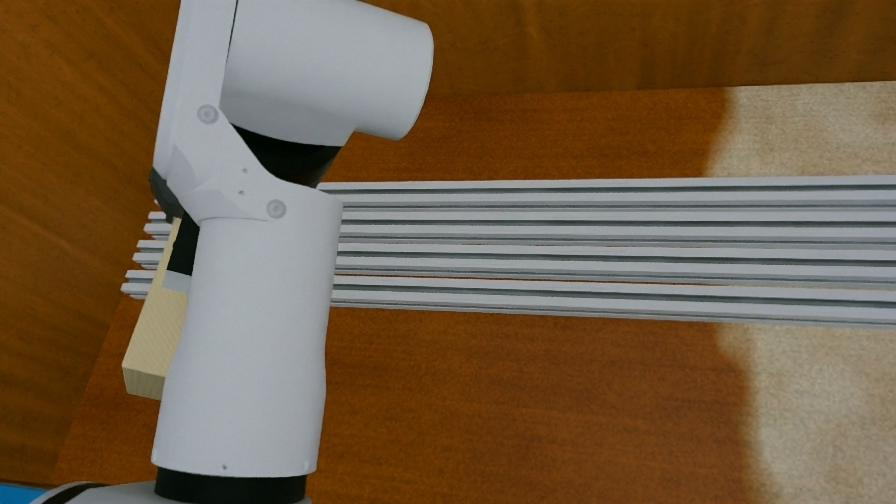

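Request:
move(
  target={"side": "left", "x": 0.481, "y": 0.39, "z": 0.57, "quat_wxyz": [0.6645, 0.2418, -0.2418, 0.6645]},
  min_time_s=2.5,
  cameras=["head_camera"],
)

Request:
move(
  joints={"torso_squat_rad": 1.03, "torso_shift_rad": 0.32},
  min_time_s=3,
  cameras=["head_camera"],
)

Scene clock: 248.07 s.
Joint torques (N m): left_arm=[-15.69 9.99 -0.14 -14.73 -5.46 -1.94 -0.47] | right_arm=[18.63 0.28 -0.73 7.15 -0.13 1.03 -0.05]
External joint torques (N m): left_arm=[-3.66 4.11 0.49 -5.83 -4.28 -1.56 -0.44] | right_arm=[0.69 0.76 -0.36 0.59 0 0.05 -0.02]
Motor temperatures (°C): left_arm=[33 28 31 38 35 33 37] | right_arm=[34 30 32 30 35 36 34]
Wrist force (N): left_arm=[-16.7 1.5 -23.6] | right_arm=[2.1 0.7 -4.5]
Wrist torque (N m): left_arm=[-0.52 1.32 0.30] | right_arm=[-0.04 0.13 -0.04]
Wrist force, peak (N): left_arm=[-17.8 1.9 -24.0] | right_arm=[2.7 0.4 -4.8]
move: done
base_odometry: x=+0.511 y=-0.657 heading=+0.016
lidar_m: 0.28 0.30 0.40 2.00 2.14 1.54 1.47 1.54 2.08 4.53 0.42 0.29
base_status: not commanded
joint_positions: torso_squat_rad=+0.900 torso_shift_rad=+0.200 torso_pitch_rad=+0.851 torso_yaw_rad=+0.000 left_shoulder_pitch_rad=-1.056 left_shoulder_roll_rad=+0.149 left_shoulder_yaw_rad=+0.397 left_elbow_rad=-1.714 left_forearm_roll_rad=-0.745 left_wrist_pitch_rad=+1.747 left_hand_roll_rad=+1.291 left_gripper_m=+0.074 right_shoulder_pitch_rad=-0.040 right_shoulder_roll_rad=-0.021 right_shoulder_yaw_rad=-0.018 right_elbow_rad=-0.235 right_forearm_roll_rad=+0.049 right_wrist_pitch_rad=-0.014 right_hand_roll_rad=+0.035 right_gripper_m=+0.099 head_pan_rad=+0.250 head_tilt_rad=+0.300
joint_status: all done
wheel_motors_off: 0
motor_effort: left_wheel=+4(5) right_wheel=-4(6)
chest: x=+0.0912 y=+0.0002 z=+0.9110 quat_wxyz=(+0.911, +0.000, +0.413, +0.000) (m; base frame)
left_hand: x=+0.4803 y=+0.3894 z=+0.5689 quat_wxyz=(+0.665, +0.242, -0.240, +0.664) (m; base frame)
left_hand_status: reached (checked arc, planned for 2.5 s): 1 mm and 0.2 deg off.
right_hand: x=-0.3168 y=-0.2360 z=+0.3594 quat_wxyz=(+0.959, +0.002, +0.279, +0.044) (m; base frame)
pictures: head_camera
camera_calibration:
head_camera: T_world_to_cam=[[0.147843, -0.965779, -0.213104, 0.180129], [-0.887496, -0.0344626, -0.459526, 0.750604], [0.436456, 0.257066, -0.86222, 0.718207], [0, 0, 0, 1]] pos_world=[0.326061, 0.0152059, 1.00256]

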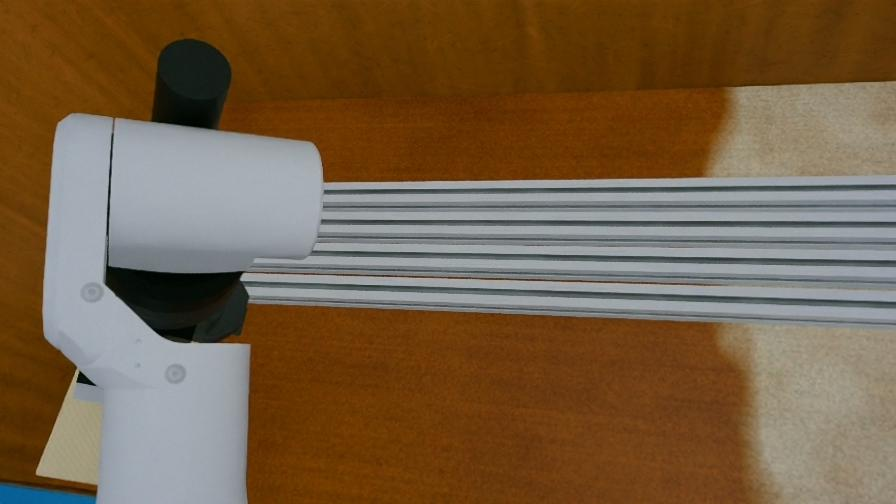

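Scene clock: 250.70 s.
Joint torques (N m): left_arm=[-6.91 8.43 -0.46 -8.13 -5.63 -1.58 -0.42] | right_arm=[19.04 0.08 -0.88 7.38 -0.23 1 -0.1]
External joint torques (N m): left_arm=[5.39 2.41 0.18 0.77 -4.45 -1.18 -0.39] | right_arm=[1.42 0.48 -0.52 0.94 -0.1 0.04 -0.07]
Motor temperatures (°C): left_arm=[32 28 31 38 35 33 37] | right_arm=[34 30 32 30 35 36 34]
Wrist force (N): left_arm=[-17.3 1.5 -22.9] | right_arm=[2.2 0.6 -4.6]
Wrist torque (N m): left_arm=[-0.42 1.20 0.33] | right_arm=[-0.05 0.20 -0.06]
Wrist force, peak (N): left_arm=[-22.1 1.2 -28.9] | right_arm=[2.8 0.7 -6.0]
move: contact_stop
base_odometry: x=+0.511 y=-0.657 heading=+0.016
lidar_m: 0.29 0.30 0.42 1.99 2.13 1.54 1.48 1.55 2.09 4.50 0.42 0.30
base_status: not commanded
joint_positions: torso_squat_rad=+0.995 torso_shift_rad=+0.281 torso_pitch_rad=+0.836 torso_yaw_rad=+0.003 left_shoulder_pitch_rad=-1.058 left_shoulder_roll_rad=+0.149 left_shoulder_yaw_rad=+0.397 left_elbow_rad=-1.715 left_forearm_roll_rad=-0.745 left_wrist_pitch_rad=+1.747 left_hand_roll_rad=+1.291 left_gripper_m=+0.074 right_shoulder_pitch_rad=-0.040 right_shoulder_roll_rad=-0.021 right_shoulder_yaw_rad=-0.018 right_elbow_rad=-0.235 right_forearm_roll_rad=+0.049 right_wrist_pitch_rad=-0.014 right_hand_roll_rad=+0.035 right_gripper_m=+0.099 head_pan_rad=+0.250 head_tilt_rad=+0.300
joint_status: torso_squat_rad contact_stop (moved +0.095 of +0.130); torso_shift_rad contact_stop (moved +0.081 of +0.120)
wheel_motors_off: 0
on_its_own: torso_squat_rad is held at +0.995, not at your +1.030, since a contact_stop; torso_shift_rad is held at +0.282, not at your +0.320, since a contact_stop
motor_effort: left_wheel=+15(41) right_wheel=-3(10)
chest: x=+0.1073 y=-0.0002 z=+0.8540 quat_wxyz=(+0.914, +0.001, +0.406, +0.001) (m; base frame)
left_hand: x=+0.5018 y=+0.3905 z=+0.5200 quat_wxyz=(+0.662, +0.237, -0.247, +0.667) (m; base frame)
right_hand: x=-0.2920 y=-0.2354 z=+0.2957 quat_wxyz=(+0.961, +0.003, +0.271, +0.045) (m; base frame)
pictures: head_camera
camera_calibration:
head_camera: T_world_to_cam=[[0.152702, -0.964853, -0.213872, 0.165327], [-0.880559, -0.0345868, -0.472674, 0.749187], [0.448663, 0.260505, -0.854891, 0.654613], [0, 0, 0, 1]] pos_world=[0.340757, 0.014898, 0.949102]

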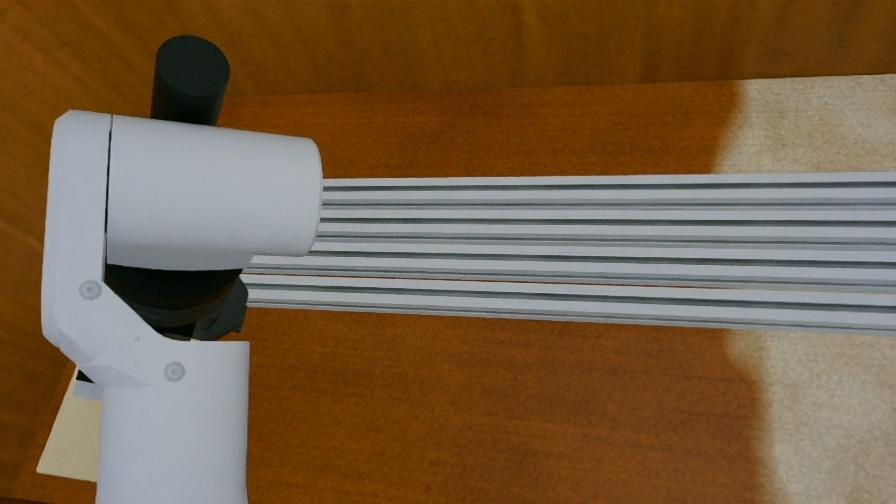

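Request:
move(
  joints={"torso_squat_rad": 0.85, "torso_shift_rad": 0.17, "torso_pitch_rad": 0.85, "torso_yaw_rad": 0},
  min_time_s=2,
  cameras=[],
)

Request:
move(
  target={"side": "left", "x": 0.475, "y": 0.39, "z": 0.56, "quat_wxyz": [0.6645, 0.2418, -0.2418, 0.6645]},
  min_time_s=2,
  cameras=["head_camera"],
)

Scene clock: 262.97 s.
Joint torques (N m): left_arm=[-13.41 9.98 -0.49 -13.31 -6.42 0.55 -0.56] | right_arm=[19.08 0.23 -1.02 7.75 -0.23 1.21 -0.08]
External joint torques (N m): left_arm=[-1.37 4.1 0.14 -4.42 -5.24 0.94 -0.53] | right_arm=[1.14 0.72 -0.65 1.19 -0.1 0.23 -0.05]
Motor temperatures (°C): left_arm=[32 28 31 37 35 33 37] | right_arm=[35 30 32 30 35 36 34]
Wrist force (N): left_arm=[-19.8 -8.3 -26.7] | right_arm=[2.1 0.9 -4.2]
Wrist torque (N m): left_arm=[-0.88 1.09 0.92] | right_arm=[-0.08 0.16 -0.04]
Wrist force, peak (N): left_arm=[-20.5 -8.9 -26.5] | right_arm=[2.4 1.1 -5.0]
move: done
base_odometry: x=+0.511 y=-0.657 heading=+0.016
lidar_m: 0.28 0.30 0.41 1.99 2.15 1.54 1.47 1.55 2.09 4.51 0.42 0.30
base_status: not commanded
joint_positions: torso_squat_rad=+0.850 torso_shift_rad=+0.170 torso_pitch_rad=+0.851 torso_yaw_rad=+0.000 left_shoulder_pitch_rad=-1.056 left_shoulder_roll_rad=+0.149 left_shoulder_yaw_rad=+0.397 left_elbow_rad=-1.714 left_forearm_roll_rad=-0.744 left_wrist_pitch_rad=+1.746 left_hand_roll_rad=+1.291 left_gripper_m=+0.074 right_shoulder_pitch_rad=-0.040 right_shoulder_roll_rad=-0.021 right_shoulder_yaw_rad=-0.018 right_elbow_rad=-0.235 right_forearm_roll_rad=+0.049 right_wrist_pitch_rad=-0.014 right_hand_roll_rad=+0.035 right_gripper_m=+0.099 head_pan_rad=+0.250 head_tilt_rad=+0.300
joint_status: all done
wheel_motors_off: 0
motor_effort: left_wheel=+3(15) right_wheel=-4(7)
chest: x=+0.0830 y=+0.0002 z=+0.9398 quat_wxyz=(+0.911, +0.000, +0.413, +0.000) (m; base frame)
left_hand: x=+0.4724 y=+0.3893 z=+0.5978 quat_wxyz=(+0.665, +0.242, -0.240, +0.664) (m; base frame)
right_hand: x=-0.3250 y=-0.2360 z=+0.3883 quat_wxyz=(+0.959, +0.002, +0.278, +0.044) (m; base frame)
pictures: none
No camera images: "cameras" was empty.

Scene clock: 265.30 s.
Joint torques (N m): left_arm=[-13.27 8.97 -1.53 -12.56 -5.55 -0.57 -0.04] | right_arm=[19.19 -0.13 -0.97 7.67 -0.23 1.13 -0.14]
External joint torques (N m): left_arm=[-1.3 3.11 -0.96 -3.55 -4.33 -0.31 0] | right_arm=[1.26 0.36 -0.6 1.11 -0.1 0.16 -0.11]
Motor temperatures (°C): left_arm=[32 28 31 37 35 33 37] | right_arm=[35 30 32 30 35 36 34]
Wrist force (N): left_arm=[-15.7 -3.2 -22.3] | right_arm=[2.2 1.0 -4.4]
Wrist torque (N m): left_arm=[-0.31 1.28 0.30] | right_arm=[-0.13 0.16 -0.06]
Wrist force, peak (N): left_arm=[-18.9 -8.0 -27.1] | right_arm=[2.6 0.4 -4.9]
move: done
base_odometry: x=+0.511 y=-0.657 heading=+0.016
lidar_m: 0.28 0.30 0.41 1.99 2.15 1.55 1.48 1.55 2.08 4.51 0.42 0.31
base_status: not commanded
joint_positions: torso_squat_rad=+0.850 torso_shift_rad=+0.170 torso_pitch_rad=+0.851 torso_yaw_rad=+0.000 left_shoulder_pitch_rad=-1.045 left_shoulder_roll_rad=+0.149 left_shoulder_yaw_rad=+0.395 left_elbow_rad=-1.577 left_forearm_roll_rad=-0.727 left_wrist_pitch_rad=+1.637 left_hand_roll_rad=+1.391 left_gripper_m=+0.074 right_shoulder_pitch_rad=-0.040 right_shoulder_roll_rad=-0.021 right_shoulder_yaw_rad=-0.018 right_elbow_rad=-0.235 right_forearm_roll_rad=+0.049 right_wrist_pitch_rad=-0.014 right_hand_roll_rad=+0.035 right_gripper_m=+0.099 head_pan_rad=+0.250 head_tilt_rad=+0.300
joint_status: all done
wheel_motors_off: 0
motor_effort: left_wheel=+3(4) right_wheel=-5(7)
chest: x=+0.0830 y=+0.0002 z=+0.9399 quat_wxyz=(+0.911, +0.000, +0.413, +0.000) (m; base frame)
left_hand: x=+0.4743 y=+0.3894 z=+0.5595 quat_wxyz=(+0.665, +0.241, -0.241, +0.665) (m; base frame)
left_hand_status: reached (checked arc, planned for 2.0 s): 1 mm and 0.2 deg off.
right_hand: x=-0.3249 y=-0.2360 z=+0.3882 quat_wxyz=(+0.959, +0.002, +0.278, +0.044) (m; base frame)
pictures: head_camera
camera_calibration:
head_camera: T_world_to_cam=[[0.147815, -0.965807, -0.212997, 0.187415], [-0.887455, -0.0344626, -0.459605, 0.756587], [0.436549, 0.256962, -0.862204, 0.746704], [0, 0, 0, 1]] pos_world=[0.317761, 0.0152062, 1.03146]

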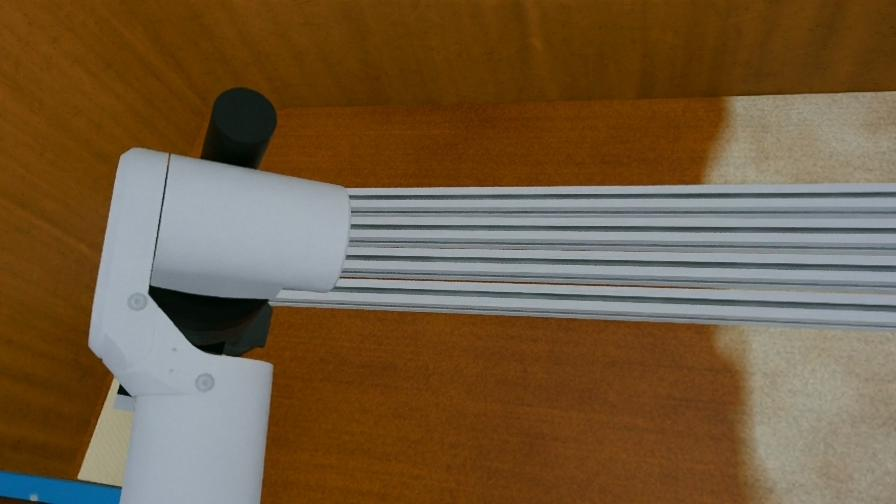

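Request:
move(
  target={"side": "left", "x": 0.57, "y": 0.36, "z": 0.7, "quat_wxyz": [0.6645, 0.2418, -0.2418, 0.6645]},
  min_time_s=2.5,
  cameras=["head_camera"],
)

Request:
move(
  joints={"left_shoulder_pitch_rad": -1.6, "left_shoulder_roll_rad": 0.75, "left_shoulder_yaw_rad": -0.4, "left_elbow_rad": -1.3, "left_forearm_roll_rad": 0.1, "left_wrist_pitch_rad": 1.65, "left_hand_roll_rad": 1.95},
  min_time_s=4,
  cameras=["head_camera"],
)

Scene clock: 287.93 s.
Joint torques (N m): left_arm=[-25.23 12.03 -4.81 -12.01 -5.48 -1.69 -0.53] | right_arm=[19.49 0.3 -0.94 7.91 -0.28 1.07 0.01]
External joint torques (N m): left_arm=[-6.41 4.56 -3.45 -3.6 -4.36 -1.23 -0.5] | right_arm=[1.56 0.79 -0.57 1.35 -0.15 0.1 0.04]
Motor temperatures (°C): left_arm=[32 28 31 37 35 33 37] | right_arm=[35 30 31 30 35 36 34]
Wrist force (N): left_arm=[-16.8 1.3 -23.4] | right_arm=[2.6 0.3 -3.9]
Wrist torque (N m): left_arm=[-0.51 1.18 0.28] | right_arm=[-0.03 0.18 -0.08]
Wrist force, peak (N): left_arm=[-19.0 -6.2 -24.9] | right_arm=[2.6 1.4 -4.9]
move: done
base_odometry: x=+0.511 y=-0.657 heading=+0.016
lidar_m: 0.29 0.28 0.42 1.98 2.13 1.55 1.48 1.54 2.08 4.51 0.43 0.30
base_status: not commanded
joint_positions: torso_squat_rad=+0.850 torso_shift_rad=+0.170 torso_pitch_rad=+0.851 torso_yaw_rad=+0.000 left_shoulder_pitch_rad=-1.490 left_shoulder_roll_rad=+0.271 left_shoulder_yaw_rad=+0.374 left_elbow_rad=-1.432 left_forearm_roll_rad=-0.809 left_wrist_pitch_rad=+1.919 left_hand_roll_rad=+1.234 left_gripper_m=+0.074 right_shoulder_pitch_rad=-0.040 right_shoulder_roll_rad=-0.021 right_shoulder_yaw_rad=-0.018 right_elbow_rad=-0.235 right_forearm_roll_rad=+0.049 right_wrist_pitch_rad=-0.014 right_hand_roll_rad=+0.035 right_gripper_m=+0.099 head_pan_rad=+0.250 head_tilt_rad=+0.300
joint_status: all done
wheel_motors_off: 0
motor_effort: left_wheel=+3(4) right_wheel=-4(7)
chest: x=+0.0829 y=+0.0002 z=+0.9399 quat_wxyz=(+0.911, +0.000, +0.413, +0.000) (m; base frame)
left_hand: x=+0.5692 y=+0.3596 z=+0.6985 quat_wxyz=(+0.665, +0.242, -0.240, +0.664) (m; base frame)
left_hand_status: reached (checked arc, planned for 2.5 s): 2 mm and 0.2 deg off.
right_hand: x=-0.3249 y=-0.2360 z=+0.3882 quat_wxyz=(+0.959, +0.002, +0.278, +0.044) (m; base frame)
pictures: head_camera
camera_calibration:
head_camera: T_world_to_cam=[[0.147815, -0.965807, -0.212997, 0.187415], [-0.887455, -0.0344626, -0.459605, 0.756587], [0.436549, 0.256962, -0.862204, 0.746704], [0, 0, 0, 1]] pos_world=[0.317761, 0.0152062, 1.03146]

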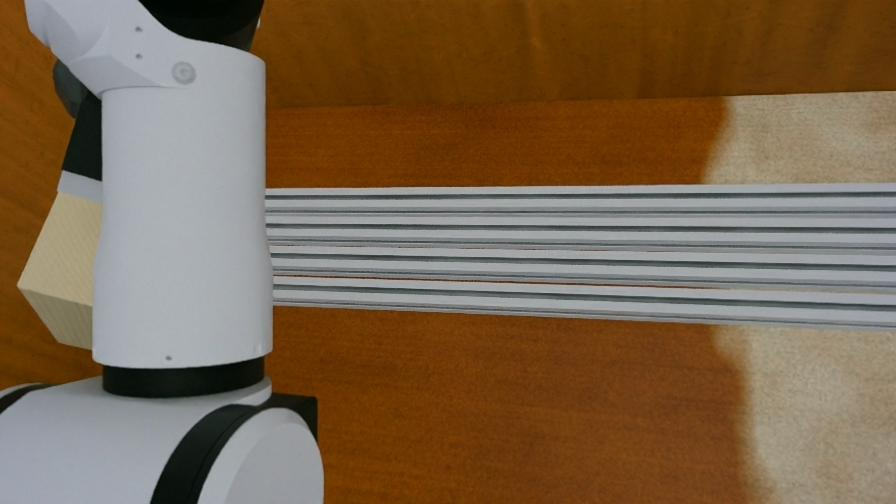

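Scene clock: 292.23 s.
Joint torques (N m): left_arm=[-30.88 14 8.64 -10.42 -5.37 -1.85 0.05] | right_arm=[19.1 -0.24 -0.94 7.63 -0.11 1.21 0]
External joint torques (N m): left_arm=[-9.97 4.47 2.21 -3.86 -4.17 -1.49 0.08] | right_arm=[1.16 0.25 -0.58 1.07 0.02 0.23 0.02]
Motor temperatures (°C): left_arm=[32 28 31 37 35 33 37] | right_arm=[35 30 31 30 35 36 34]
Wrist force (N): left_arm=[-13.4 12.0 -23.1] | right_arm=[2.3 0.7 -4.3]
Wrist torque (N m): left_arm=[0.06 1.07 0.30] | right_arm=[-0.11 0.19 -0.05]
Wrist force, peak (N): left_arm=[-14.1 12.5 -23.9] | right_arm=[2.3 0.9 -5.1]
move: done
base_odometry: x=+0.511 y=-0.657 heading=+0.016
lidar_m: 0.29 0.30 0.42 1.98 2.13 1.54 1.47 1.55 2.09 4.51 0.43 0.30
base_status: not commanded
joint_positions: torso_squat_rad=+0.850 torso_shift_rad=+0.170 torso_pitch_rad=+0.851 torso_yaw_rad=+0.000 left_shoulder_pitch_rad=-1.597 left_shoulder_roll_rad=+0.749 left_shoulder_yaw_rad=-0.400 left_elbow_rad=-1.299 left_forearm_roll_rad=+0.101 left_wrist_pitch_rad=+1.650 left_hand_roll_rad=+1.950 left_gripper_m=+0.074 right_shoulder_pitch_rad=-0.040 right_shoulder_roll_rad=-0.021 right_shoulder_yaw_rad=-0.018 right_elbow_rad=-0.235 right_forearm_roll_rad=+0.049 right_wrist_pitch_rad=-0.014 right_hand_roll_rad=+0.035 right_gripper_m=+0.099 head_pan_rad=+0.250 head_tilt_rad=+0.300
joint_status: all done
wheel_motors_off: 0
motor_effort: left_wheel=+3(4) right_wheel=-4(7)
chest: x=+0.0830 y=+0.0002 z=+0.9398 quat_wxyz=(+0.911, +0.000, +0.413, +0.000) (m; base frame)
left_hand: x=+0.6876 y=+0.2909 z=+0.7037 quat_wxyz=(+0.691, +0.038, -0.346, +0.633) (m; base frame)
right_hand: x=-0.3250 y=-0.2360 z=+0.3883 quat_wxyz=(+0.959, +0.002, +0.278, +0.044) (m; base frame)
pictures: head_camera
camera_calibration:
head_camera: T_world_to_cam=[[0.14779, -0.965801, -0.213043, 0.187434], [-0.887539, -0.0344675, -0.459441, 0.756488], [0.436385, 0.256985, -0.86228, 0.746705], [0, 0, 0, 1]] pos_world=[0.317861, 0.0152061, 1.03136]

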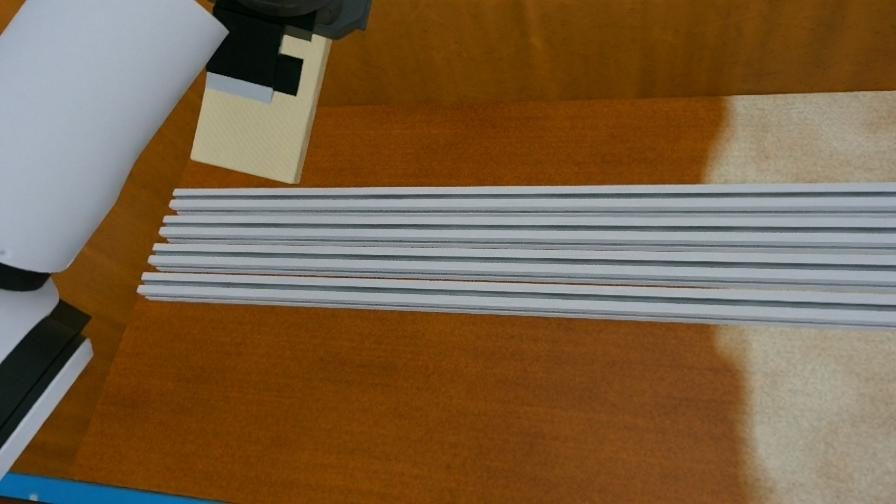

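Request:
move(
  target={"side": "left", "x": 0.57, "y": 0.38, "z": 0.66, "quat_wxyz": [0.6645, 0.2418, -0.2418, 0.6645]},
  min_time_s=3,
  cameras=["head_camera"],
)

Scene clock: 296.30 s.
Joint torques (N m): left_arm=[-22.87 16.93 10 -5.62 -4.4 3.2 -0.03] | right_arm=[19.26 -0.51 -1.07 7.52 -0.36 1.07 -0.06]
External joint torques (N m): left_arm=[-4.99 5.02 2.19 -1.76 -3.42 2.59 0.01] | right_arm=[1.33 -0.02 -0.7 0.96 -0.23 0.09 -0.03]
Motor temperatures (°C): left_arm=[32 28 31 37 35 33 37] | right_arm=[35 30 31 30 35 36 34]
Wrist force (N): left_arm=[-16.7 1.1 -23.3] | right_arm=[2.3 0.9 -4.2]
Wrist torque (N m): left_arm=[-0.57 1.24 0.31] | right_arm=[-0.08 0.18 -0.04]
Wrist force, peak (N): left_arm=[-13.7 9.9 -24.8] | right_arm=[2.6 0.8 -4.7]
move: done
base_odometry: x=+0.511 y=-0.657 heading=+0.016
lidar_m: 0.28 0.29 0.42 1.98 2.14 1.53 1.47 1.54 2.09 4.51 0.42 0.31
base_status: not commanded
joint_positions: torso_squat_rad=+0.850 torso_shift_rad=+0.170 torso_pitch_rad=+0.851 torso_yaw_rad=+0.000 left_shoulder_pitch_rad=-1.527 left_shoulder_roll_rad=+0.996 left_shoulder_yaw_rad=-0.654 left_elbow_rad=-1.350 left_forearm_roll_rad=+0.470 left_wrist_pitch_rad=+1.918 left_hand_roll_rad=+2.090 left_gripper_m=+0.074 right_shoulder_pitch_rad=-0.040 right_shoulder_roll_rad=-0.021 right_shoulder_yaw_rad=-0.018 right_elbow_rad=-0.235 right_forearm_roll_rad=+0.049 right_wrist_pitch_rad=-0.014 right_hand_roll_rad=+0.035 right_gripper_m=+0.099 head_pan_rad=+0.250 head_tilt_rad=+0.300
joint_status: all done
wheel_motors_off: 0
motor_effort: left_wheel=+3(4) right_wheel=-4(6)
chest: x=+0.0830 y=+0.0002 z=+0.9398 quat_wxyz=(+0.911, +0.000, +0.413, +0.000) (m; base frame)
left_hand: x=+0.5695 y=+0.3798 z=+0.6588 quat_wxyz=(+0.665, +0.241, -0.241, +0.664) (m; base frame)
left_hand_status: reached (checked arc, planned for 3.0 s): 1 mm and 0.2 deg off.
right_hand: x=-0.3250 y=-0.2360 z=+0.3883 quat_wxyz=(+0.959, +0.002, +0.278, +0.044) (m; base frame)
pictures: head_camera
camera_calibration:
head_camera: T_world_to_cam=[[0.14779, -0.965801, -0.213043, 0.187434], [-0.887539, -0.0344675, -0.459441, 0.756488], [0.436385, 0.256985, -0.86228, 0.746705], [0, 0, 0, 1]] pos_world=[0.317861, 0.0152061, 1.03136]

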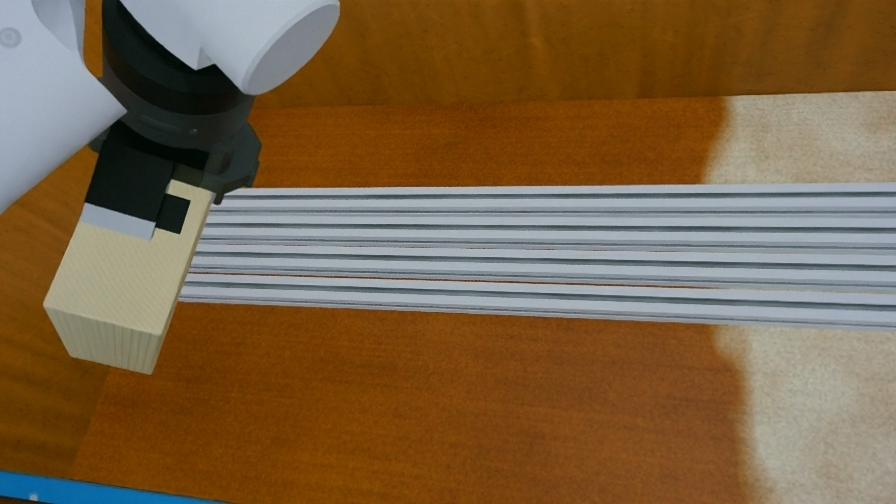

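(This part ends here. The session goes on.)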